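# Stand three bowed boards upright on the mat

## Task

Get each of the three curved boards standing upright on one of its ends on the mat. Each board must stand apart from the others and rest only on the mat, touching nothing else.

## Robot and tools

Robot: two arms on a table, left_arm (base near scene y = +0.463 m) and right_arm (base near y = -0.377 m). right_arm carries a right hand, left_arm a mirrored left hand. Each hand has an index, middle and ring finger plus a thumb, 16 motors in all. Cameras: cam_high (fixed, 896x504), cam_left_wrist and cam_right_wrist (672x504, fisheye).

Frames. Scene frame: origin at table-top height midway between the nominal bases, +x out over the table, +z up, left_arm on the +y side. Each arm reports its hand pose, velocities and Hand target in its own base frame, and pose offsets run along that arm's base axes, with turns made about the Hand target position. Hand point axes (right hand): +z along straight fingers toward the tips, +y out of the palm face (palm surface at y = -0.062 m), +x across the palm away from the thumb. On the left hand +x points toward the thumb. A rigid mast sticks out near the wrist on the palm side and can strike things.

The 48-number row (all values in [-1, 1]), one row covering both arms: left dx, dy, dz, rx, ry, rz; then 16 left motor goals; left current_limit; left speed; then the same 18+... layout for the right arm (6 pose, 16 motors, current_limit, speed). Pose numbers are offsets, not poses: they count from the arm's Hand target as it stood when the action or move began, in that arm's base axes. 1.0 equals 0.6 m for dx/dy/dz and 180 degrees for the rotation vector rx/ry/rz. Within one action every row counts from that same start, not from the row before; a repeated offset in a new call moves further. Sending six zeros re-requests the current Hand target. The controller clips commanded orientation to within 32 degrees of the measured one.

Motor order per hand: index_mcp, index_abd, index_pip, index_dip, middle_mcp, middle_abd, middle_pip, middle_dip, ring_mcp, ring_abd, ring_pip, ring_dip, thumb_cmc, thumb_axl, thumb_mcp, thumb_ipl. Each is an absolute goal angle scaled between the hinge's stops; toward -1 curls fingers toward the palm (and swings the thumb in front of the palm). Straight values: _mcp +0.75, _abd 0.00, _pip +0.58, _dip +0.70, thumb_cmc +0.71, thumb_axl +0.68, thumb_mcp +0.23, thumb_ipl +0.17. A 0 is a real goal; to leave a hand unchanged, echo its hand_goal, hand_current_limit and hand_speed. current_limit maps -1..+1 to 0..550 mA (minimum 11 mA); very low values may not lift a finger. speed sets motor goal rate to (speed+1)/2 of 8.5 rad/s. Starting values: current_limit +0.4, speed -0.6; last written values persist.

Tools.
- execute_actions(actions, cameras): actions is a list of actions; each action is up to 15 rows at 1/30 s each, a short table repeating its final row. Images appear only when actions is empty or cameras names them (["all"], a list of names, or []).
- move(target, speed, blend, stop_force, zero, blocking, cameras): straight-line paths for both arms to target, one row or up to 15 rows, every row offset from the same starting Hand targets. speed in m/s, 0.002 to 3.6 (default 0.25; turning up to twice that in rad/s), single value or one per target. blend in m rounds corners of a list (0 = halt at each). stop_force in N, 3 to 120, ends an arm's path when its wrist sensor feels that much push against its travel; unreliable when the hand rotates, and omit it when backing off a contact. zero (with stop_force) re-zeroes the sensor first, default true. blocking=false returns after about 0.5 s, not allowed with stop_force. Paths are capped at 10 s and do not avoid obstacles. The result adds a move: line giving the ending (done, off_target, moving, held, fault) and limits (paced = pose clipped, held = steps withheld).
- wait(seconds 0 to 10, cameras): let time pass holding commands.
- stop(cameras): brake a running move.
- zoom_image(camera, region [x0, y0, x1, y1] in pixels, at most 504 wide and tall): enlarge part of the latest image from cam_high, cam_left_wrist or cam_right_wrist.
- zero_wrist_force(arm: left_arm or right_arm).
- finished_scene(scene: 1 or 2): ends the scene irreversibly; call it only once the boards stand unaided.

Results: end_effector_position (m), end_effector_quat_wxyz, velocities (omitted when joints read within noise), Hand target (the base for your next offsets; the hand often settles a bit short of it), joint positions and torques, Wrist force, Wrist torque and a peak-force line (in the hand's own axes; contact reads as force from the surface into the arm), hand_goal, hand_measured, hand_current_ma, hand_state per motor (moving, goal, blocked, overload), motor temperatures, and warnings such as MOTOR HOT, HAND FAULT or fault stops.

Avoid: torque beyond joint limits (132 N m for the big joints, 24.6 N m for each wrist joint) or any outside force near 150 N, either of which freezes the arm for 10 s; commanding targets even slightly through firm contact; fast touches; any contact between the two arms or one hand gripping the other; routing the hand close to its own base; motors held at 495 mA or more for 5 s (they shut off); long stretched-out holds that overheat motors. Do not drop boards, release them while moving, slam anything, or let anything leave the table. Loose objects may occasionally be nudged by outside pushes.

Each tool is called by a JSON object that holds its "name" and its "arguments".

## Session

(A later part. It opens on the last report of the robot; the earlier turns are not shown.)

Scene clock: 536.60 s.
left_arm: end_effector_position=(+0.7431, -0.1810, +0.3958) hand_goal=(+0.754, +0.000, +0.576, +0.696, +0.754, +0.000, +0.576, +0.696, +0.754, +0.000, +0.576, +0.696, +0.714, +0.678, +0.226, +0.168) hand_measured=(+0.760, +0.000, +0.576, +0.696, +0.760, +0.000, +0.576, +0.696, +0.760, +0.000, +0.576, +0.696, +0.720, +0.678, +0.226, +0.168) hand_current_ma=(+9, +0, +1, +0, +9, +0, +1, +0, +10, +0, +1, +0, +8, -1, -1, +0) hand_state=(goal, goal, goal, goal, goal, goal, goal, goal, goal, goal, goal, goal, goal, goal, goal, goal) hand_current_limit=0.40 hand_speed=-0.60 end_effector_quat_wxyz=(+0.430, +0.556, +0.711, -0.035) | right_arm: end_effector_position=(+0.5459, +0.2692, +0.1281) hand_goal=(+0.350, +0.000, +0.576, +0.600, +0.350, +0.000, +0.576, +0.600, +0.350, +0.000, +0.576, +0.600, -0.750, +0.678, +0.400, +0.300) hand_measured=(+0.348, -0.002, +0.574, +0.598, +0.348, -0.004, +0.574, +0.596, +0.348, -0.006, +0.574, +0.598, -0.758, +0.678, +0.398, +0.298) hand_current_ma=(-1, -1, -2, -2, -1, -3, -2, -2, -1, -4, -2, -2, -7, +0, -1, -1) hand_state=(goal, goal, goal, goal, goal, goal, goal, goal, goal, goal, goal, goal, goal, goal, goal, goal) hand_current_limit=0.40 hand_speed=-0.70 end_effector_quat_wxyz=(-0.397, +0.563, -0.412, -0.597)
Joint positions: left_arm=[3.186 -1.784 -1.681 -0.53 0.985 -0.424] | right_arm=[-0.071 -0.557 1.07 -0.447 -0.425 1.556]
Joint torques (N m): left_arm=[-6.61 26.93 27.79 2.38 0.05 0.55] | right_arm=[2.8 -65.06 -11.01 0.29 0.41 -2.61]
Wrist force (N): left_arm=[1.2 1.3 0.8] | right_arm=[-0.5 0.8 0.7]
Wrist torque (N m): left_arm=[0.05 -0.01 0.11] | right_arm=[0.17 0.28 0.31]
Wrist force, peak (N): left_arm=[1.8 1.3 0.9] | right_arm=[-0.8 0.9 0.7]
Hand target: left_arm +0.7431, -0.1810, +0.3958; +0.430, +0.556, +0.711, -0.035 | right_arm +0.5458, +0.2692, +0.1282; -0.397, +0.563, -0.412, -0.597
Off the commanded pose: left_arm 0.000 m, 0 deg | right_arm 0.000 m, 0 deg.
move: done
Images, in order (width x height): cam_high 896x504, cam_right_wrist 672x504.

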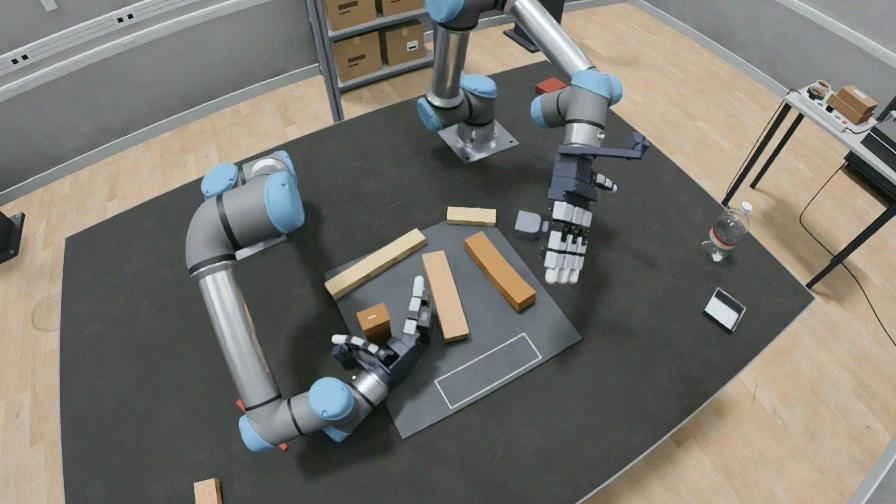

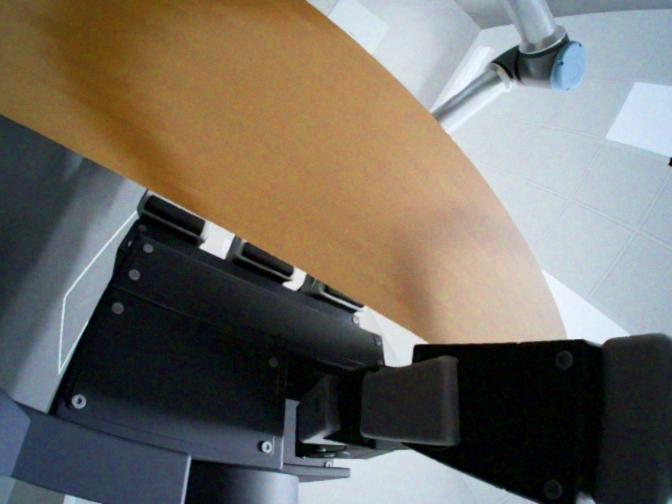

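{"name": "move", "arguments": {"target": [0,0,0,0,0,0,0.754,0,0.576,0.696,0.754,0,0.576,0.696,0.754,0,0.576,0.696,0.714,0.678,0.226,0.168,0.4,-0.6,0.047,0.0175,0,0,0,0,0.35,0,0.576,0.6,0.35,0,0.576,0.6,0.35,0,0.576,0.6,-0.75,0.678,0.4,0.3,0.4,-0.7], "speed": 0.03, "cameras": ["cam_high","cam_right_wrist"]}}

{"name": "zoom_image", "arguments": {"camera": "cam_high", "region": [320, 225, 460, 385]}}

Scene clock: 542.33 s.
left_arm: end_effector_position=(+0.7431, -0.1810, +0.3958) hand_goal=(+0.754, +0.000, +0.576, +0.696, +0.754, +0.000, +0.576, +0.696, +0.754, +0.000, +0.576, +0.696, +0.714, +0.678, +0.226, +0.168) hand_measured=(+0.760, +0.000, +0.576, +0.696, +0.760, +0.000, +0.576, +0.696, +0.760, +0.000, +0.576, +0.696, +0.720, +0.678, +0.226, +0.168) hand_current_ma=(+9, +0, +1, +0, +9, +0, +1, +0, +10, +0, +1, +0, +8, -1, -1, +0) hand_state=(goal, goal, goal, goal, goal, goal, goal, goal, goal, goal, goal, goal, goal, goal, goal, goal) hand_current_limit=0.40 hand_speed=-0.60 end_effector_quat_wxyz=(+0.430, +0.556, +0.711, -0.035) | right_arm: end_effector_position=(+0.5740, +0.2798, +0.1281) hand_goal=(+0.350, +0.000, +0.576, +0.600, +0.350, +0.000, +0.576, +0.600, +0.350, +0.000, +0.576, +0.600, -0.750, +0.678, +0.400, +0.300) hand_measured=(+0.348, -0.002, +0.574, +0.598, +0.348, -0.004, +0.574, +0.596, +0.346, -0.006, +0.574, +0.598, -0.758, +0.678, +0.398, +0.298) hand_current_ma=(-1, -1, -2, -2, -1, -3, -2, -2, -2, -4, -2, -2, -7, +0, -1, -1) hand_state=(goal, goal, goal, goal, goal, goal, goal, goal, goal, goal, goal, goal, goal, goal, goal, goal) hand_current_limit=0.40 hand_speed=-0.70 end_effector_quat_wxyz=(-0.397, +0.563, -0.412, -0.597)
Joint positions: left_arm=[3.186 -1.784 -1.681 -0.53 0.985 -0.424] | right_arm=[-0.054 -0.482 0.916 -0.365 -0.407 1.553]
Joint torques (N m): left_arm=[-6.03 26.63 27.42 2.36 0.01 0.84] | right_arm=[-3.71 -70.2 -10.74 -0.86 -1.13 -1.99]
Wrist force (N): left_arm=[1.1 1.3 0.8] | right_arm=[-0.6 0.8 0.6]
Wrist torque (N m): left_arm=[0.04 0.01 0.11] | right_arm=[0.15 0.30 0.32]
Wrist force, peak (N): left_arm=[1.7 1.5 1.0] | right_arm=[-0.5 1.2 0.8]
Hand target: left_arm +0.7431, -0.1810, +0.3958; +0.430, +0.556, +0.711, -0.035 | right_arm +0.5740, +0.2797, +0.1282; -0.397, +0.563, -0.412, -0.597
Off the commanded pose: left_arm 0.000 m, 0 deg | right_arm 0.000 m, 0 deg.
move: done
Images, in order (width x height): cam_high 896x504, cam_right_wrist 672x504.

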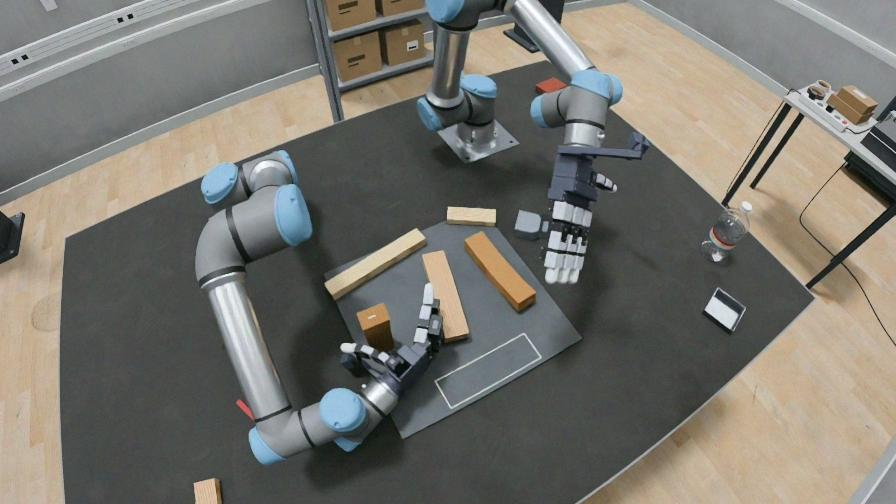

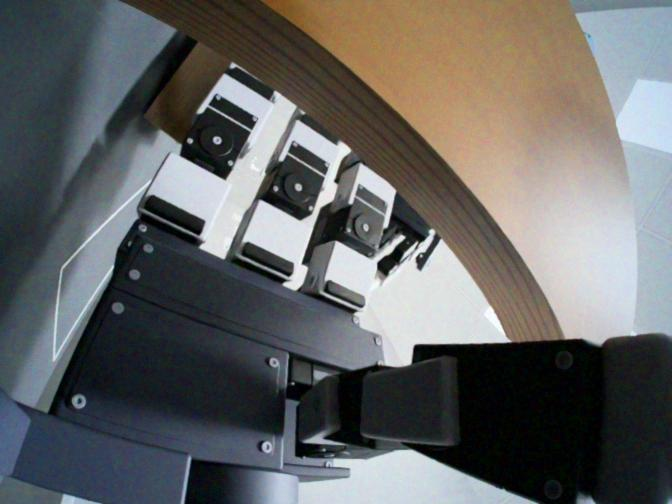

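Scaled by 3.150.

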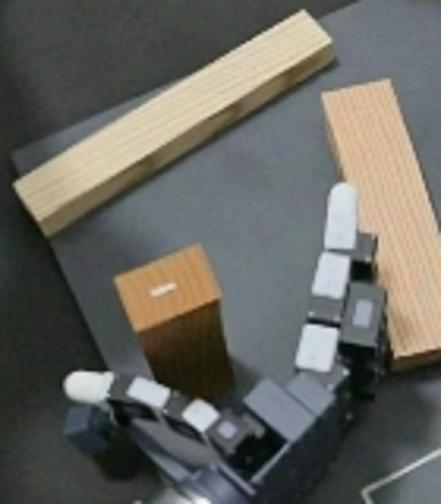

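{"name": "move", "arguments": {"target": [0,0,0,0,0,0,0.754,0,0.576,0.696,0.754,0,0.576,0.696,0.754,0,0.576,0.696,0.714,0.678,0.226,0.168,0.4,-0.6,0,0,0.07,0,0,0,0.35,0,0.576,0.6,0.35,0,0.576,0.6,0.35,0,0.576,0.6,-0.75,0.678,0.4,0.3,0.4,-0.7], "speed": 0.03, "cameras": ["cam_high"]}}

{"name": "execute_actions", "arguments": {"actions": [[[0,0,0,0,0,0,0.754,0,0.576,0.696,0.754,0,0.576,0.696,0.754,0,0.576,0.696,0.714,0.678,0.226,0.168,0.4,-0.6,0,0,0,0,0,0,0.6,0,0.576,0.696,0.6,0,0.576,0.696,0.6,0,0.576,0.696,-0.2,0.678,0.4,0.3,0.4,-0.4]],[[0,0,0,0,0,0,0.754,0,0.576,0.696,0.754,0,0.576,0.696,0.754,0,0.576,0.696,0.714,0.678,0.226,0.168,0.4,-0.6,0,0,0,0,0,0,0.7,0,0.576,0.696,0.7,0,0.576,0.696,0.7,0,0.576,0.696,0.6,0.678,0.4,0.3,0.4,-0.4]]], "cameras": ["cam_high","cam_right_wrist"]}}

{"name": "zoom_image", "arguments": {"camera": "cam_high", "region": [320, 225, 460, 385]}}

Scene clock: 548.97 s.
left_arm: end_effector_position=(+0.7431, -0.1810, +0.3958) hand_goal=(+0.754, +0.000, +0.576, +0.696, +0.754, +0.000, +0.576, +0.696, +0.754, +0.000, +0.576, +0.696, +0.714, +0.678, +0.226, +0.168) hand_measured=(+0.760, +0.000, +0.576, +0.696, +0.760, +0.000, +0.576, +0.696, +0.760, +0.000, +0.576, +0.696, +0.720, +0.678, +0.226, +0.168) hand_current_ma=(+9, +0, +1, +0, +9, +0, +1, +0, +10, +0, +1, +0, +8, -1, -1, +0) hand_state=(goal, goal, goal, goal, goal, goal, goal, goal, goal, goal, goal, goal, goal, goal, goal, goal) hand_current_limit=0.40 hand_speed=-0.60 end_effector_quat_wxyz=(+0.430, +0.556, +0.711, -0.035) | right_arm: end_effector_position=(+0.5740, +0.2797, +0.1704) hand_goal=(+0.350, +0.000, +0.576, +0.600, +0.350, +0.000, +0.576, +0.600, +0.350, +0.000, +0.576, +0.600, -0.750, +0.678, +0.400, +0.300) hand_measured=(+0.348, -0.002, +0.574, +0.598, +0.348, -0.004, +0.574, +0.596, +0.348, -0.006, +0.574, +0.598, -0.758, +0.678, +0.398, +0.298) hand_current_ma=(-1, -1, -2, -2, -1, -3, -2, -2, -1, -4, -2, -2, -7, +0, -1, -1) hand_state=(goal, goal, goal, goal, goal, goal, goal, goal, goal, goal, goal, goal, goal, goal, goal, goal) hand_current_limit=0.40 hand_speed=-0.70 end_effector_quat_wxyz=(-0.397, +0.563, -0.412, -0.597)
Joint positions: left_arm=[3.186 -1.784 -1.681 -0.53 0.985 -0.424] | right_arm=[-0.054 -0.532 0.899 -0.299 -0.408 1.553]
Joint torques (N m): left_arm=[-6.65 27.25 27.3 2.06 -0.09 0.9] | right_arm=[-6.63 -52.51 -14.98 -1.15 -0.83 1.09]
Wrist force (N): left_arm=[1.2 1.0 1.0] | right_arm=[-0.6 0.8 0.7]
Wrist torque (N m): left_arm=[-0.02 0.00 0.12] | right_arm=[0.16 0.29 0.30]
Wrist force, peak (N): left_arm=[1.5 1.4 1.0] | right_arm=[-0.9 0.8 0.8]
Hand target: left_arm +0.7431, -0.1810, +0.3958; +0.430, +0.556, +0.711, -0.035 | right_arm +0.5740, +0.2797, +0.1702; -0.397, +0.563, -0.412, -0.597
Off the commanded pose: left_arm 0.000 m, 0 deg | right_arm 0.000 m, 0 deg.
move: done
Images, in order (width x height): cam_high 896x504.

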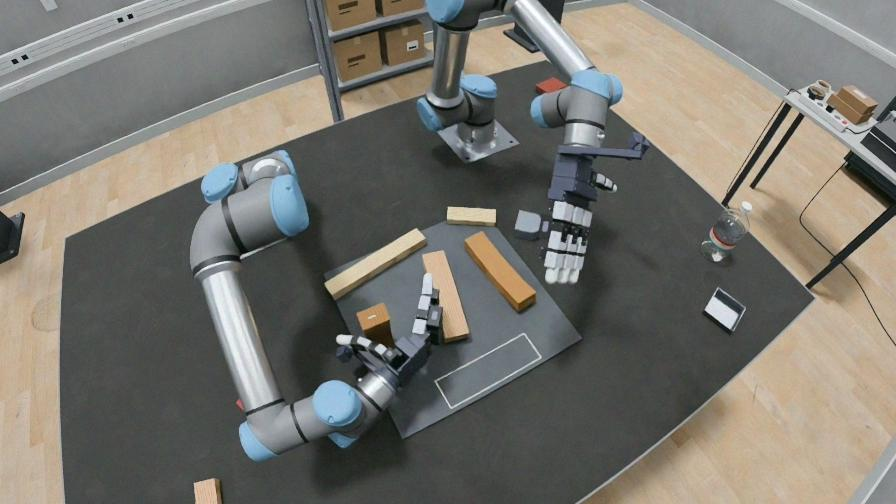

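Scene clock: 550.17 s.
left_arm: end_effector_position=(+0.7431, -0.1810, +0.3958) hand_goal=(+0.754, +0.000, +0.576, +0.696, +0.754, +0.000, +0.576, +0.696, +0.754, +0.000, +0.576, +0.696, +0.714, +0.678, +0.226, +0.168) hand_measured=(+0.760, +0.000, +0.576, +0.696, +0.760, +0.000, +0.576, +0.696, +0.760, +0.000, +0.576, +0.696, +0.720, +0.678, +0.226, +0.168) hand_current_ma=(+9, +0, +1, +0, +9, +0, +1, +0, +10, +0, +1, +0, +8, -1, -1, +0) hand_state=(goal, goal, goal, goal, goal, goal, goal, goal, goal, goal, goal, goal, goal, goal, goal, goal) hand_current_limit=0.40 hand_speed=-0.60 end_effector_quat_wxyz=(+0.430, +0.556, +0.711, -0.035) | right_arm: end_effector_position=(+0.5740, +0.2797, +0.1702) hand_goal=(+0.700, +0.000, +0.576, +0.696, +0.700, +0.000, +0.576, +0.696, +0.700, +0.000, +0.576, +0.696, +0.600, +0.678, +0.400, +0.300) hand_measured=(+0.698, -0.002, +0.574, +0.694, +0.698, -0.004, +0.574, +0.692, +0.698, -0.006, +0.574, +0.694, +0.596, +0.678, +0.400, +0.298) hand_current_ma=(-1, -1, -1, -2, -1, -3, -1, -2, -1, -4, -1, -2, -2, +0, +0, -1) hand_state=(goal, goal, goal, goal, goal, goal, goal, goal, goal, goal, goal, goal, goal, goal, goal, goal) hand_current_limit=0.40 hand_speed=-0.40 end_effector_quat_wxyz=(-0.397, +0.563, -0.412, -0.597)
Joint positions: left_arm=[3.186 -1.784 -1.681 -0.53 0.985 -0.424] | right_arm=[-0.054 -0.531 0.899 -0.299 -0.408 1.553]
Joint torques (N m): left_arm=[-6.61 27.61 27.99 2.01 -0.16 0.97] | right_arm=[-4.81 -51.92 -12.15 -0.54 -0.57 -2.28]
Wrist force (N): left_arm=[1.2 0.8 0.6] | right_arm=[-0.6 0.9 0.8]
Wrist torque (N m): left_arm=[0.00 -0.01 0.13] | right_arm=[0.18 0.30 0.43]
Wrist force, peak (N): left_arm=[1.7 1.1 1.1] | right_arm=[-0.5 1.7 0.5]
Hand target: left_arm +0.7431, -0.1810, +0.3958; +0.430, +0.556, +0.711, -0.035 | right_arm +0.5740, +0.2797, +0.1702; -0.397, +0.563, -0.412, -0.597
Off the commanded pose: left_arm 0.000 m, 0 deg | right_arm 0.000 m, 0 deg.
Images, in order (width x height): cam_high 896x504, cam_right_wrist 672x504.

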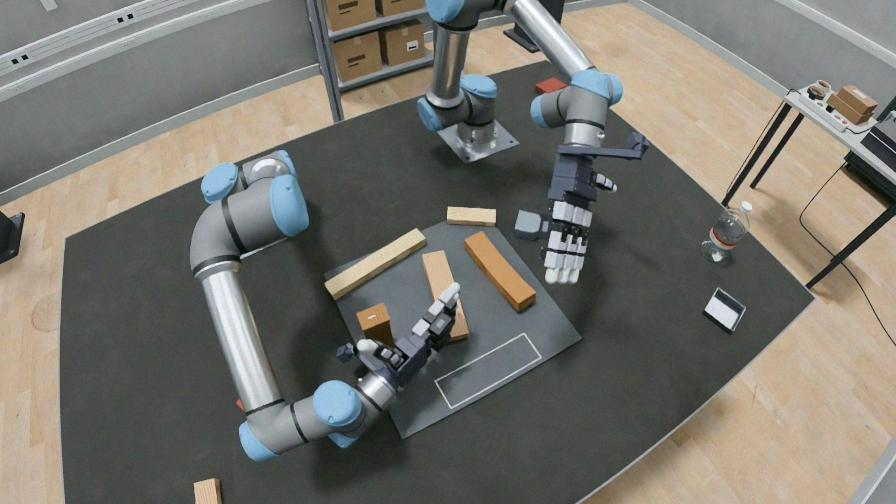

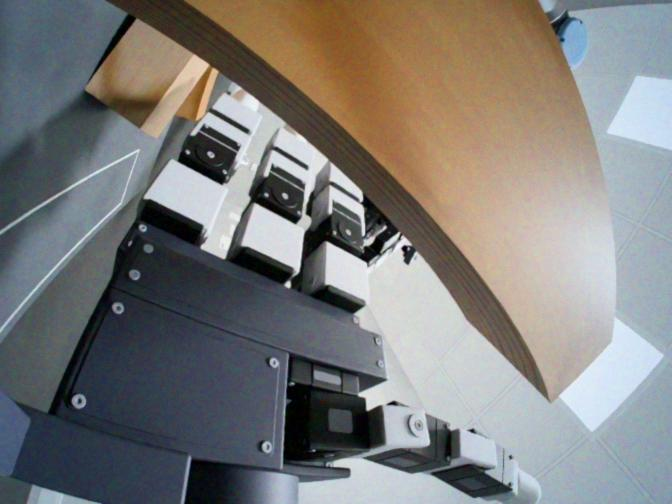

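Scaled by 3.150.

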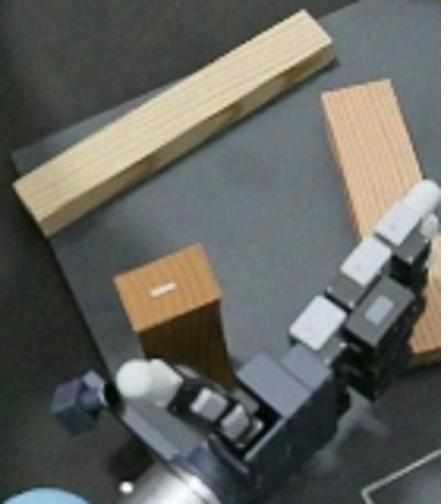

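{"name": "move", "arguments": {"target": [0,0,0,0,0,0,0.754,0,0.576,0.696,0.754,0,0.576,0.696,0.754,0,0.576,0.696,0.714,0.678,0.226,0.168,0.4,-0.6,0,0,0.4,0,0,0,0.7,0,0.576,0.696,0.7,0,0.576,0.696,0.7,0,0.576,0.696,0.6,0.678,0.4,0.3,0.4,-0.4], "speed": 0.12, "cameras": ["all"]}}

{"name": "zoom_image", "arguments": {"camera": "cam_high", "region": [330, 270, 460, 400]}}

{"name": "zoom_image", "arguments": {"camera": "cam_right_wrist", "region": [0, 0, 400, 250]}}

Scene clock: 565.27 s.
left_arm: end_effector_position=(+0.7431, -0.1810, +0.3958) hand_goal=(+0.754, +0.000, +0.576, +0.696, +0.754, +0.000, +0.576, +0.696, +0.754, +0.000, +0.576, +0.696, +0.714, +0.678, +0.226, +0.168) hand_measured=(+0.760, +0.000, +0.576, +0.696, +0.760, +0.000, +0.576, +0.696, +0.760, +0.000, +0.576, +0.696, +0.720, +0.678, +0.226, +0.168) hand_current_ma=(+9, +0, +1, +0, +9, +0, +1, +0, +10, +0, +1, +0, +8, -1, -1, +0) hand_state=(goal, goal, goal, goal, goal, goal, goal, goal, goal, goal, goal, goal, goal, goal, goal, goal) hand_current_limit=0.40 hand_speed=-0.60 end_effector_quat_wxyz=(+0.430, +0.556, +0.711, -0.035) | right_arm: end_effector_position=(+0.5741, +0.2796, +0.4100) hand_goal=(+0.700, +0.000, +0.576, +0.696, +0.700, +0.000, +0.576, +0.696, +0.700, +0.000, +0.576, +0.696, +0.600, +0.678, +0.400, +0.300) hand_measured=(+0.698, -0.002, +0.574, +0.694, +0.698, -0.004, +0.574, +0.692, +0.698, -0.006, +0.574, +0.694, +0.596, +0.678, +0.400, +0.298) hand_current_ma=(-1, -1, -1, -2, -1, -3, -1, -2, -1, -4, -1, -2, -2, +0, +0, -1) hand_state=(goal, goal, goal, goal, goal, goal, goal, goal, goal, goal, goal, goal, goal, goal, goal, goal) hand_current_limit=0.40 hand_speed=-0.40 end_effector_quat_wxyz=(-0.397, +0.563, -0.412, -0.597)
Joint positions: left_arm=[3.186 -1.784 -1.681 -0.53 0.985 -0.424] | right_arm=[-0.054 -0.619 0.445 0.242 -0.408 1.552]
Joint torques (N m): left_arm=[-7.31 27.4 27.7 2.05 -0.37 1.37] | right_arm=[7.3 -69.23 -22.53 0.36 -1.13 2.18]
Wrist force (N): left_arm=[1.5 1.2 0.6] | right_arm=[-0.6 0.7 0.9]
Wrist torque (N m): left_arm=[0.04 -0.05 0.13] | right_arm=[0.15 0.29 0.42]
Wrist force, peak (N): left_arm=[1.5 1.5 1.0] | right_arm=[-1.8 1.0 0.7]
Hand target: left_arm +0.7431, -0.1810, +0.3958; +0.430, +0.556, +0.711, -0.035 | right_arm +0.5740, +0.2797, +0.4102; -0.397, +0.563, -0.412, -0.597
Off the commanded pose: left_arm 0.000 m, 0 deg | right_arm 0.000 m, 0 deg.
move: done

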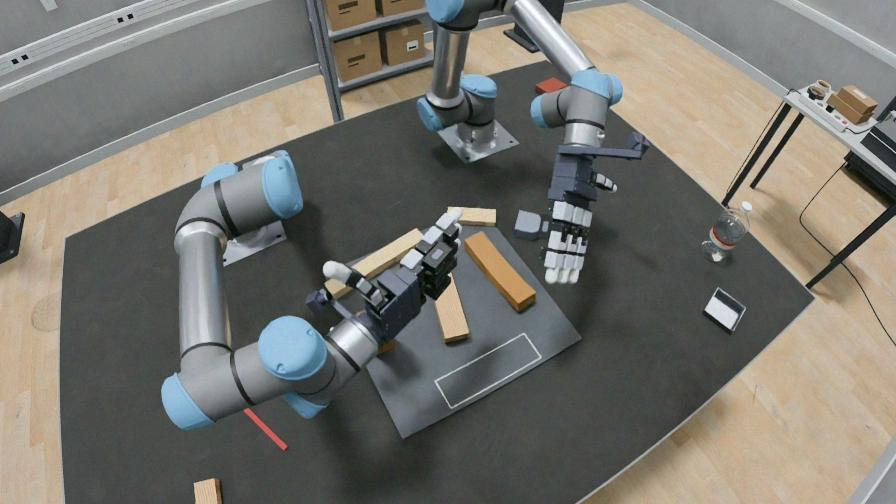

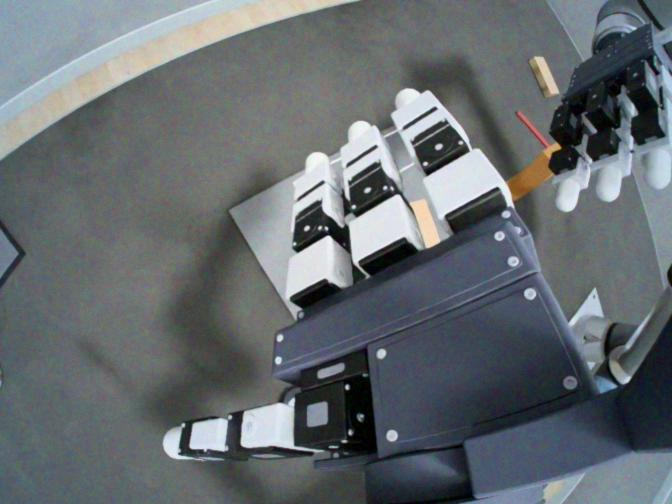

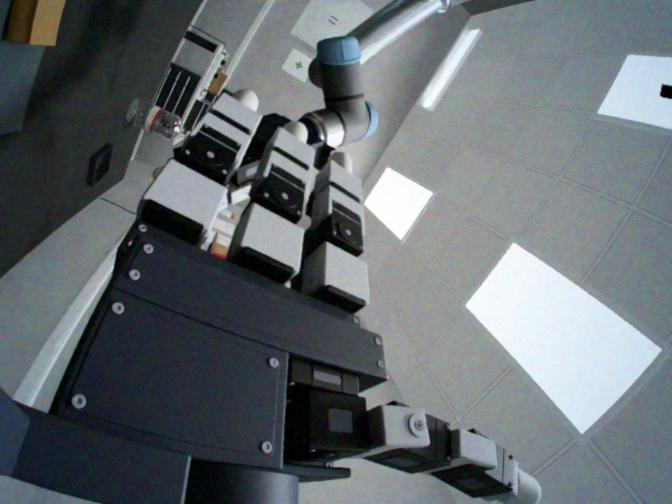

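Scaled by 3.877.

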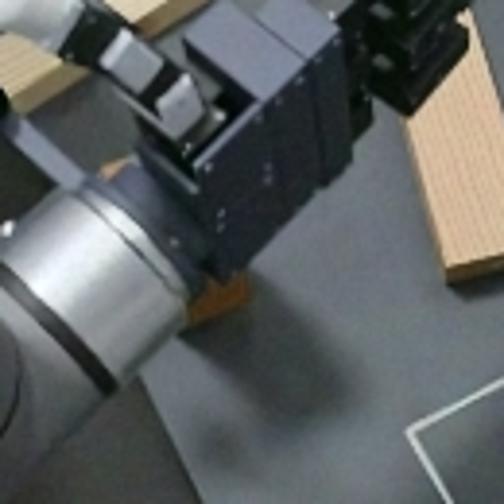

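Scaled by 1.260 from the camera's 672x504 image, which has a finer 960x720 frame.

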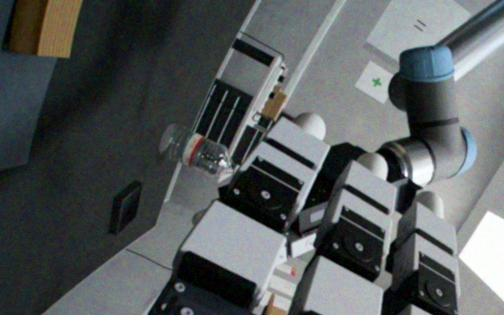

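{"name": "move", "arguments": {"target": [0,0,0,0,0,0,0.754,0,0.576,0.696,0.754,0,0.576,0.696,0.754,0,0.576,0.696,0.714,0.678,0.226,0.168,0.4,-0.6,-0.3,-0.35,0.0,0,0,0,0.7,0,0.576,0.696,0.7,0,0.576,0.696,0.7,0,0.576,0.696,0.6,0.678,0.4,0.3,0.4,-0.4], "speed": 0.25, "cameras": ["all"]}}

{"name": "zoom_image", "arguments": {"camera": "cam_high", "region": [330, 270, 460, 400]}}

{"name": "zoom_image", "arguments": {"camera": "cam_left_wrist", "region": [460, 60, 672, 260]}}

Scene clock: 572.53 s.
left_arm: end_effector_position=(+0.7431, -0.1810, +0.3958) hand_goal=(+0.754, +0.000, +0.576, +0.696, +0.754, +0.000, +0.576, +0.696, +0.754, +0.000, +0.576, +0.696, +0.714, +0.678, +0.226, +0.168) hand_measured=(+0.760, +0.000, +0.576, +0.696, +0.760, +0.000, +0.576, +0.696, +0.760, +0.000, +0.576, +0.696, +0.720, +0.678, +0.226, +0.168) hand_current_ma=(+9, +0, +1, +0, +9, +0, +1, +0, +10, +0, +1, +0, +8, -1, -1, +0) hand_state=(goal, goal, goal, goal, goal, goal, goal, goal, goal, goal, goal, goal, goal, goal, goal, goal) hand_current_limit=0.40 hand_speed=-0.60 end_effector_quat_wxyz=(+0.430, +0.556, +0.711, -0.035) | right_arm: end_effector_position=(+0.3941, +0.0698, +0.4102) hand_goal=(+0.700, +0.000, +0.576, +0.696, +0.700, +0.000, +0.576, +0.696, +0.700, +0.000, +0.576, +0.696, +0.600, +0.678, +0.400, +0.300) hand_measured=(+0.700, -0.002, +0.574, +0.694, +0.700, -0.004, +0.574, +0.692, +0.700, -0.006, +0.574, +0.694, +0.598, +0.678, +0.400, +0.298) hand_current_ma=(+0, -1, -1, -2, +0, -3, -1, -2, +0, -4, -1, -2, -1, +0, +0, -1) hand_state=(goal, goal, goal, goal, goal, goal, goal, goal, goal, goal, goal, goal, goal, goal, goal, goal) hand_current_limit=0.40 hand_speed=-0.40 end_effector_quat_wxyz=(-0.397, +0.563, -0.412, -0.597)
Joint positions: left_arm=[3.186 -1.784 -1.681 -0.53 0.985 -0.424] | right_arm=[-0.446 -1.167 1.363 -0.158 -0.799 1.589]
Joint torques (N m): left_arm=[-5.89 27.92 27.57 2.12 -0.29 1.24] | right_arm=[-6.17 -42.78 -11.49 2.72 -1.12 -0.83]
Wrist force (N): left_arm=[1.3 1.4 0.8] | right_arm=[-0.7 0.7 0.8]
Wrist torque (N m): left_arm=[0.05 -0.02 0.12] | right_arm=[0.16 0.33 0.30]
Wrist force, peak (N): left_arm=[1.6 1.5 1.0] | right_arm=[-0.8 3.1 -0.2]
Hand target: left_arm +0.7431, -0.1810, +0.3958; +0.430, +0.556, +0.711, -0.035 | right_arm +0.3940, +0.0697, +0.4102; -0.397, +0.563, -0.412, -0.597
Off the commanded pose: left_arm 0.000 m, 0 deg | right_arm 0.000 m, 0 deg.
move: done

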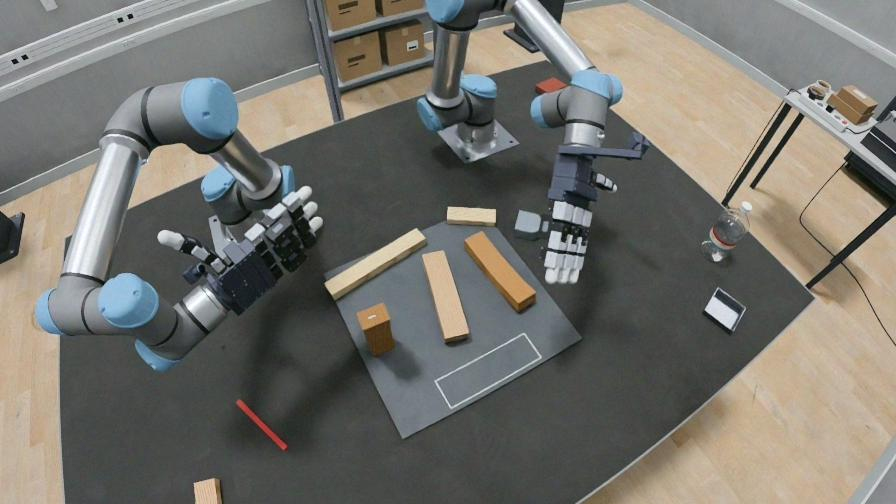

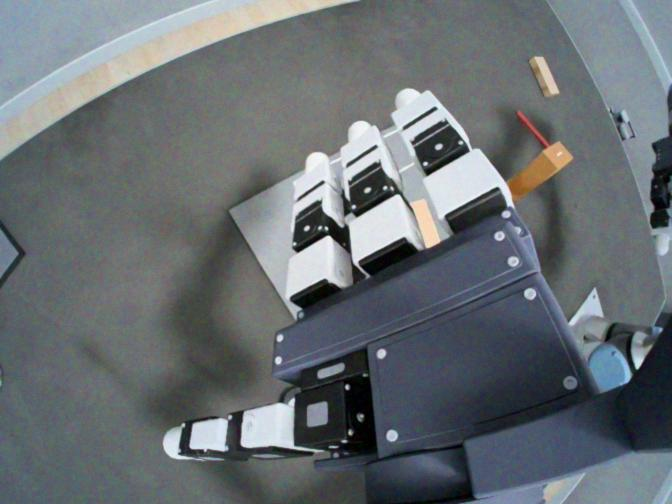

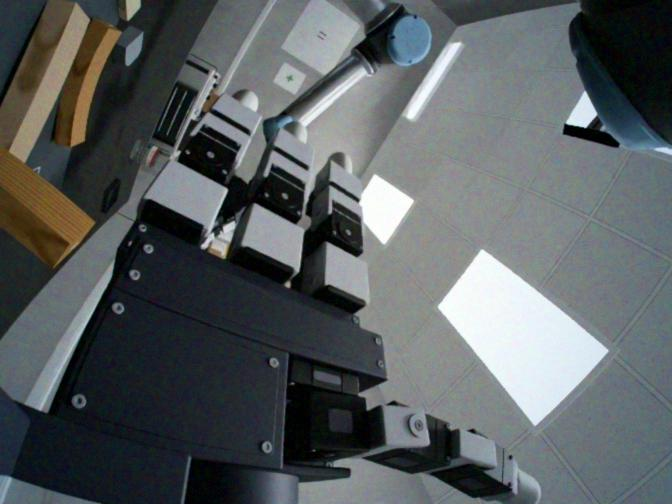

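Scaled by 3.877.

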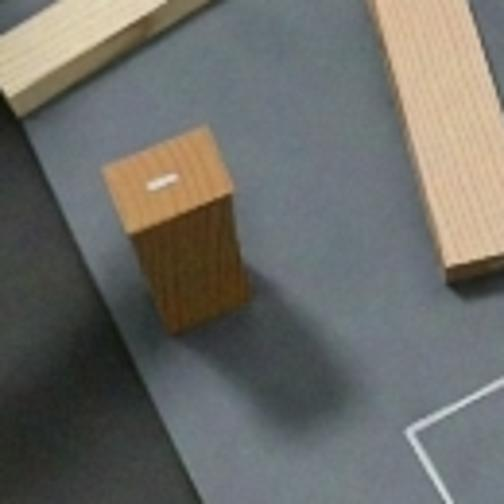

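Scaled by 2.377 from the camera's 672x504 image, which has a finer 960x720 frame.

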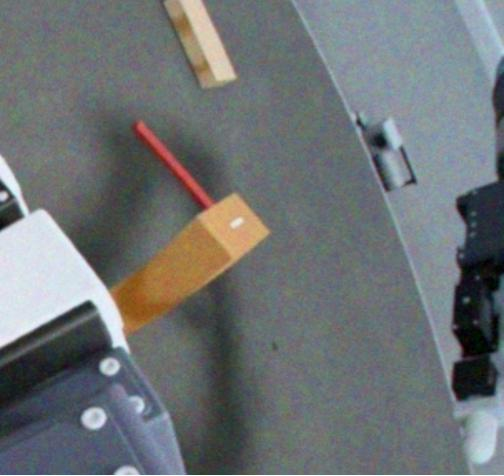

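{"name": "move", "arguments": {"target": [[-0.388,-0.1885,-0.24,-0.3067,0.4812,0.1781,0.616,0,-0.299,0.696,0.616,0,-0.299,0.696,0.616,0,-0.299,0.696,-0.786,0.678,0.226,0.168,0.4,-0.2,-0.1,-0.1,0.0,0,0,0,0.7,0,0.576,0.696,0.7,0,0.576,0.696,0.7,0,0.576,0.696,0.6,0.678,0.4,0.3,0.4,-0.4],[-0.388,-0.1885,-0.4,-0.3067,0.4812,0.1781,0.616,0,-0.299,0.696,0.616,0,-0.299,0.696,0.616,0,-0.299,0.696,-0.786,0.678,0.226,0.168,0.4,-0.2,-0.1,-0.1,0.0,0,0,0,0.7,0,0.576,0.696,0.7,0,0.576,0.696,0.7,0,0.576,0.696,0.6,0.678,0.4,0.3,0.4,-0.4]], "speed": 0.35, "blend": 0.03, "cameras": ["all"]}}

{"name": "zoom_image", "arguments": {"camera": "cam_high", "region": [420, 190, 600, 340]}}

Scene clock: 593.83 s.
left_arm: end_effector_position=(+0.5104, -0.2941, +0.1559) hand_goal=(+0.616, +0.000, -0.298, +0.696, +0.616, +0.000, -0.298, +0.696, +0.616, +0.000, -0.298, +0.696, -0.786, +0.678, +0.226, +0.168) hand_measured=(+0.610, +0.000, -0.296, +0.696, +0.610, +0.000, -0.296, +0.696, +0.610, +0.000, -0.296, +0.696, -0.780, +0.678, +0.226, +0.168) hand_current_ma=(-9, +0, +2, +0, -9, +0, +3, +0, -10, +0, +2, +0, +8, -1, -1, +0) hand_state=(goal, goal, goal, goal, goal, goal, goal, goal, goal, goal, goal, goal, goal, goal, goal, goal) hand_current_limit=0.40 hand_speed=-0.20 end_effector_quat_wxyz=(+0.031, -0.043, +0.818, -0.573) | right_arm: end_effector_position=(+0.3340, +0.0097, +0.4102) hand_goal=(+0.700, +0.000, +0.576, +0.696, +0.700, +0.000, +0.576, +0.696, +0.700, +0.000, +0.576, +0.696, +0.600, +0.678, +0.400, +0.300) hand_measured=(+0.700, -0.002, +0.574, +0.694, +0.700, -0.004, +0.574, +0.692, +0.700, -0.006, +0.574, +0.694, +0.598, +0.678, +0.400, +0.298) hand_current_ma=(+0, -1, -1, -2, +0, -3, -1, -2, +0, -4, -1, -2, -1, +0, +0, -1) hand_state=(goal, goal, goal, goal, goal, goal, goal, goal, goal, goal, goal, goal, goal, goal, goal, goal) hand_current_limit=0.40 hand_speed=-0.40 end_effector_quat_wxyz=(-0.397, +0.563, -0.412, -0.597)
Joint positions: left_arm=[3.195 -1.864 -2.035 -0.669 0.353 -1.724] | right_arm=[-0.602 -1.268 1.502 -0.201 -0.955 1.596]
Joint torques (N m): left_arm=[-5.62 24.91 12.01 4.11 -0.5 1.37] | right_arm=[8.44 -24.96 -23.78 2.92 1.47 2.09]
Wrist force (N): left_arm=[1.2 3.2 -0.1] | right_arm=[-0.5 0.9 0.8]
Wrist torque (N m): left_arm=[0.21 -0.20 -0.32] | right_arm=[0.18 0.30 0.32]
Wrist force, peak (N): left_arm=[1.3 5.9 0.8] | right_arm=[-1.0 0.9 0.7]
Hand target: left_arm +0.5103, -0.2941, +0.1558; +0.031, -0.043, +0.818, -0.573 | right_arm +0.3340, +0.0097, +0.4102; -0.397, +0.563, -0.412, -0.597
Off the commanded pose: left_arm 0.000 m, 0 deg | right_arm 0.000 m, 0 deg.
move: done

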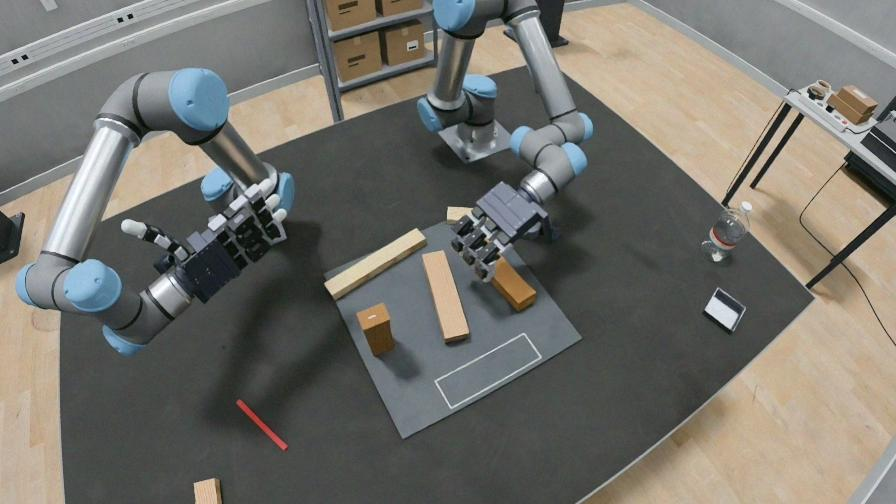

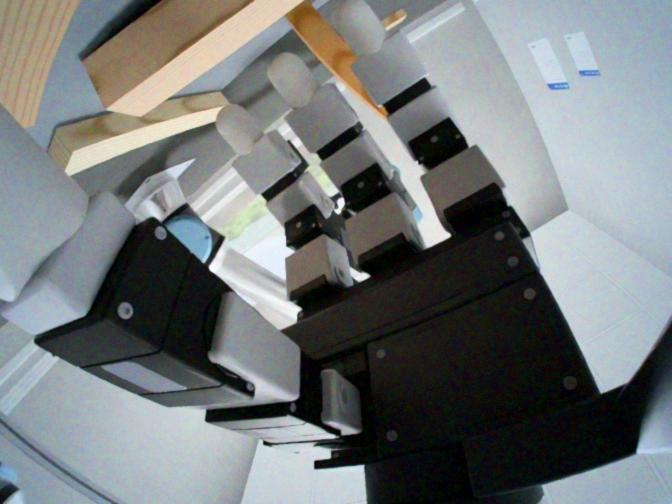

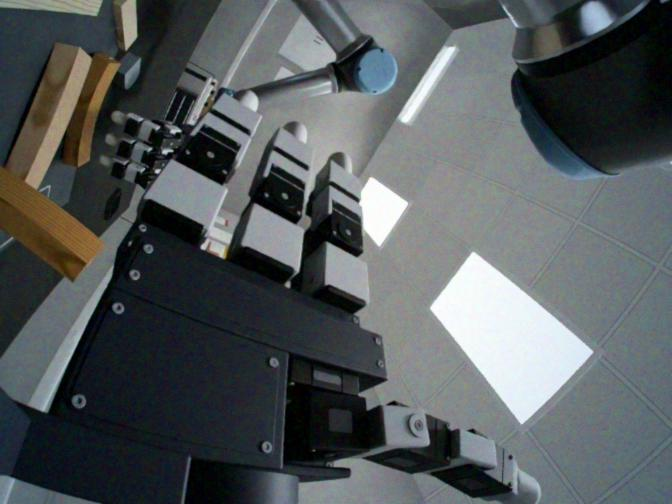

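Scaled by 2.800.

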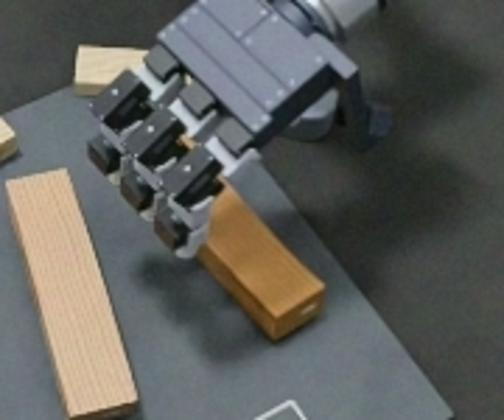

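{"name": "move", "arguments": {"target": [0,0,-0.176,0,0,0,0.616,0,-0.299,0.696,0.616,0,-0.299,0.696,0.616,0,-0.299,0.696,-0.786,0.678,0.226,0.168,0.4,-0.2,0,0,0,0,0,0,0.7,0,0.576,0.696,0.7,0,0.576,0.696,0.7,0,0.576,0.696,0.6,0.678,0.4,0.3,0.4,-0.4], "speed": 0.12, "stop_force": 12, "cameras": ["all"]}}

{"name": "zoom_image", "arguments": {"camera": "cam_high", "region": [420, 190, 600, 340]}}

Scene clock: 599.57 s.
left_arm: end_effector_position=(+0.5103, -0.2941, +0.0502) hand_goal=(+0.616, +0.000, -0.298, +0.696, +0.616, +0.000, -0.298, +0.696, +0.616, +0.000, -0.298, +0.696, -0.786, +0.678, +0.226, +0.168) hand_measured=(+0.610, +0.000, -0.296, +0.696, +0.610, +0.000, -0.296, +0.696, +0.610, +0.000, -0.296, +0.696, -0.780, +0.678, +0.226, +0.168) hand_current_ma=(-9, +0, +2, +0, -9, +0, +3, +0, -10, +0, +2, +0, +8, -1, -1, +0) hand_state=(goal, goal, goal, goal, goal, goal, goal, goal, goal, goal, goal, goal, goal, goal, goal, goal) hand_current_limit=0.40 hand_speed=-0.20 end_effector_quat_wxyz=(+0.031, -0.043, +0.818, -0.573) | right_arm: end_effector_position=(+0.3340, +0.0097, +0.4102) hand_goal=(+0.700, +0.000, +0.576, +0.696, +0.700, +0.000, +0.576, +0.696, +0.700, +0.000, +0.576, +0.696, +0.600, +0.678, +0.400, +0.300) hand_measured=(+0.700, -0.002, +0.574, +0.694, +0.700, -0.004, +0.574, +0.692, +0.700, -0.006, +0.574, +0.694, +0.598, +0.678, +0.400, +0.298) hand_current_ma=(+0, -1, -1, -2, +0, -3, -1, -2, +0, -4, -1, -2, -1, +0, +0, -1) hand_state=(goal, goal, goal, goal, goal, goal, goal, goal, goal, goal, goal, goal, goal, goal, goal, goal) hand_current_limit=0.40 hand_speed=-0.40 end_effector_quat_wxyz=(-0.397, +0.563, -0.412, -0.597)
Joint positions: left_arm=[3.195 -2.086 -2.096 -0.387 0.353 -1.724] | right_arm=[-0.602 -1.268 1.502 -0.201 -0.955 1.596]
Joint torques (N m): left_arm=[-7.26 28.51 19.08 4.25 0.08 1.77] | right_arm=[8.29 -24.7 -24.15 3.28 1.42 -1.9]
Wrist force (N): left_arm=[1.1 3.4 -0.1] | right_arm=[-0.5 0.8 0.9]
Wrist torque (N m): left_arm=[0.24 -0.23 -0.29] | right_arm=[0.16 0.30 0.32]
Wrist force, peak (N): left_arm=[1.3 4.8 0.6] | right_arm=[-0.8 1.0 0.9]
Hand target: left_arm +0.5103, -0.2941, +0.0502; +0.031, -0.043, +0.818, -0.573 | right_arm +0.3340, +0.0097, +0.4102; -0.397, +0.563, -0.412, -0.597
Off the commanded pose: left_arm 0.000 m, 0 deg | right_arm 0.000 m, 0 deg.
move: done

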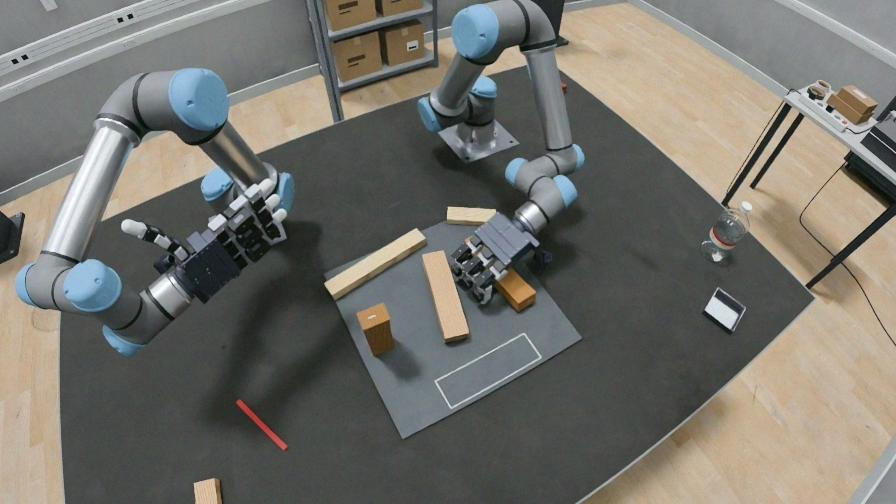

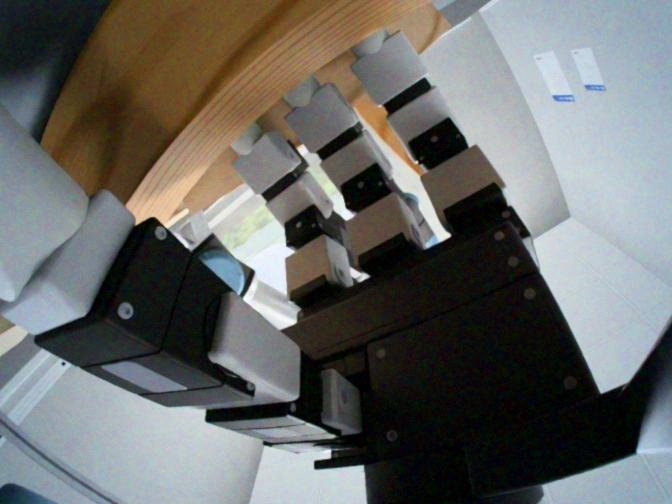

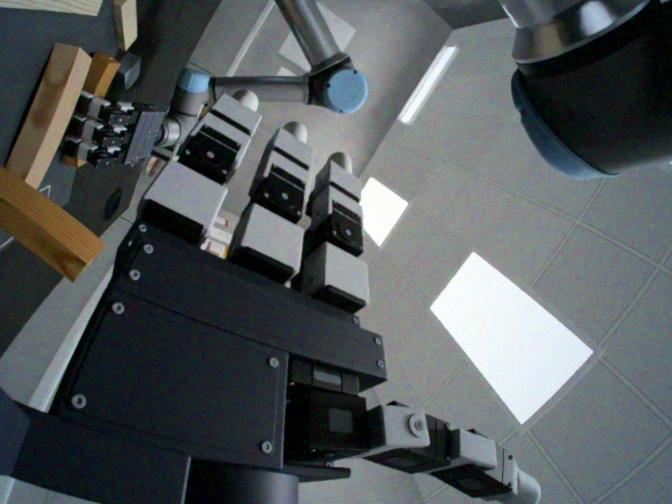

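Scaled by 2.800.

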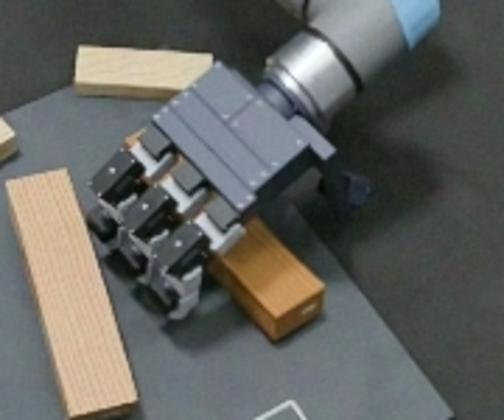

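{"name": "execute_actions", "arguments": {"actions": [[[0,0,0,0,0,0,0.37,0,-0.299,0.696,0.37,0,-0.299,0.696,0.37,0,-0.299,0.696,-0.786,0.678,0.08,0.168,0.4,-0.6,0,0,0,0,0,0,0.7,0,0.576,0.696,0.7,0,0.576,0.696,0.7,0,0.576,0.696,0.6,0.678,0.4,0.3,0.4,-0.4]],[[0,0,0,0,0,0,0.25,0,-0.299,0.696,0.25,0,-0.299,0.696,0.25,0,-0.299,0.696,-0.786,0.678,0.0,0.168,0.2,-0.7,0,0,0,0,0,0,0.7,0,0.576,0.696,0.7,0,0.576,0.696,0.7,0,0.576,0.696,0.6,0.678,0.4,0.3,0.4,-0.4]],[[0,0,0,0,0,0,0.2,0,-0.299,0.696,0.2,0,-0.299,0.696,0.2,0,-0.299,0.696,-0.786,0.678,-0.1,0.168,0.4,-0.8,0,0,0,0,0,0,0.7,0,0.576,0.696,0.7,0,0.576,0.696,0.7,0,0.576,0.696,0.6,0.678,0.4,0.3,0.4,-0.4]],[[0,0,0,0,0,0,0.14,0,-0.299,0.696,0.14,0,-0.299,0.696,0.14,0,-0.299,0.696,-0.786,0.678,-0.14,0.168,0.4,-0.8,0,0,0,0,0,0,0.7,0,0.576,0.696,0.7,0,0.576,0.696,0.7,0,0.576,0.696,0.6,0.678,0.4,0.3,0.4,-0.4]]], "cameras": ["cam_left_wrist"]}}

Scene clock: 605.13 s.
left_arm: end_effector_position=(+0.5103, -0.2941, +0.0502) hand_goal=(+0.140, +0.000, -0.298, +0.696, +0.140, +0.000, -0.298, +0.696, +0.140, +0.000, -0.298, +0.696, -0.786, +0.678, -0.140, +0.168) hand_measured=(+0.400, +0.000, -0.284, +0.704, +0.412, +0.000, -0.284, +0.704, +0.422, +0.000, -0.284, +0.704, -0.780, +0.678, -0.016, +0.182) hand_current_ma=(+385, +0, +24, +11, +385, +0, +28, +12, +385, +0, +27, +14, +7, -1, +385, +41) hand_state=(blocked, goal, goal, goal, blocked, goal, goal, goal, blocked, goal, goal, goal, goal, goal, blocked, goal) hand_current_limit=0.40 hand_speed=-0.80 end_effector_quat_wxyz=(+0.031, -0.043, +0.818, -0.573) | right_arm: end_effector_position=(+0.3340, +0.0097, +0.4102) hand_goal=(+0.700, +0.000, +0.576, +0.696, +0.700, +0.000, +0.576, +0.696, +0.700, +0.000, +0.576, +0.696, +0.600, +0.678, +0.400, +0.300) hand_measured=(+0.700, -0.002, +0.574, +0.694, +0.700, -0.004, +0.574, +0.692, +0.700, -0.006, +0.574, +0.694, +0.598, +0.678, +0.400, +0.298) hand_current_ma=(+0, -1, -1, -2, +0, -3, -1, -2, +0, -4, -1, -2, -1, +0, +0, -1) hand_state=(goal, goal, goal, goal, goal, goal, goal, goal, goal, goal, goal, goal, goal, goal, goal, goal) hand_current_limit=0.40 hand_speed=-0.40 end_effector_quat_wxyz=(-0.397, +0.563, -0.412, -0.597)
Joint positions: left_arm=[3.195 -2.086 -2.096 -0.387 0.353 -1.724] | right_arm=[-0.602 -1.268 1.502 -0.201 -0.955 1.596]
Joint torques (N m): left_arm=[6.47 29.48 1.59 0.05 3.48 0.48] | right_arm=[7.51 -25.12 -24.11 3.11 1.2 -1.92]
Wrist force (N): left_arm=[2.2 -12.6 -3.5] | right_arm=[-0.4 0.8 0.7]
Wrist torque (N m): left_arm=[0.72 -0.24 0.01] | right_arm=[0.18 0.29 0.33]
Wrist force, peak (N): left_arm=[2.2 -12.9 -3.6] | right_arm=[-0.8 0.9 1.0]
Hand target: left_arm +0.5103, -0.2941, +0.0502; +0.031, -0.043, +0.818, -0.573 | right_arm +0.3340, +0.0097, +0.4102; -0.397, +0.563, -0.412, -0.597
Off the commanded pose: left_arm 0.000 m, 0 deg | right_arm 0.000 m, 0 deg.
Images, in order (width x height): cam_left_wrist 672x504.

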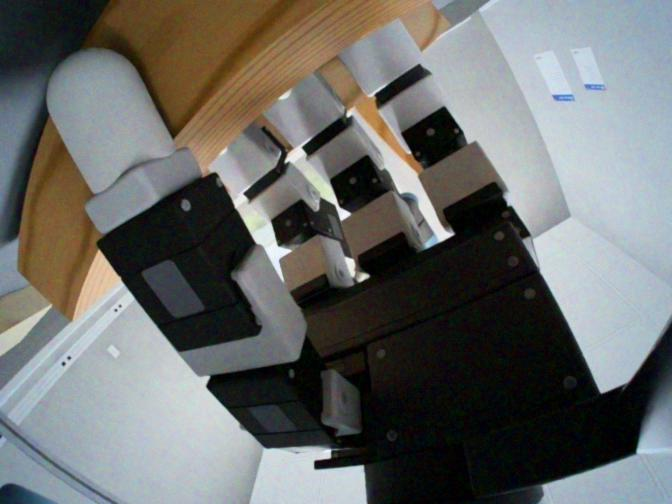

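{"name": "zoom_image", "arguments": {"camera": "cam_left_wrist", "region": [0, 0, 480, 330]}}

{"name": "zoom_image", "arguments": {"camera": "cam_right_wrist", "region": [0, 0, 200, 260]}}

Scaled by 1.050 from the camera's 672x504 image, which has a finer 960x720 frame.

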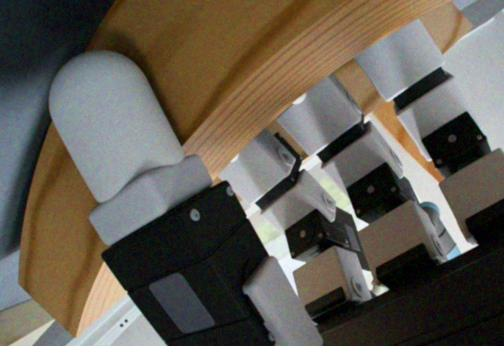

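This scene's latest camera images include none from cam_right_wrist. They are from: cam_left_wrist. cam_right_wrist's image comes with the result of a call that names it in "cameras".


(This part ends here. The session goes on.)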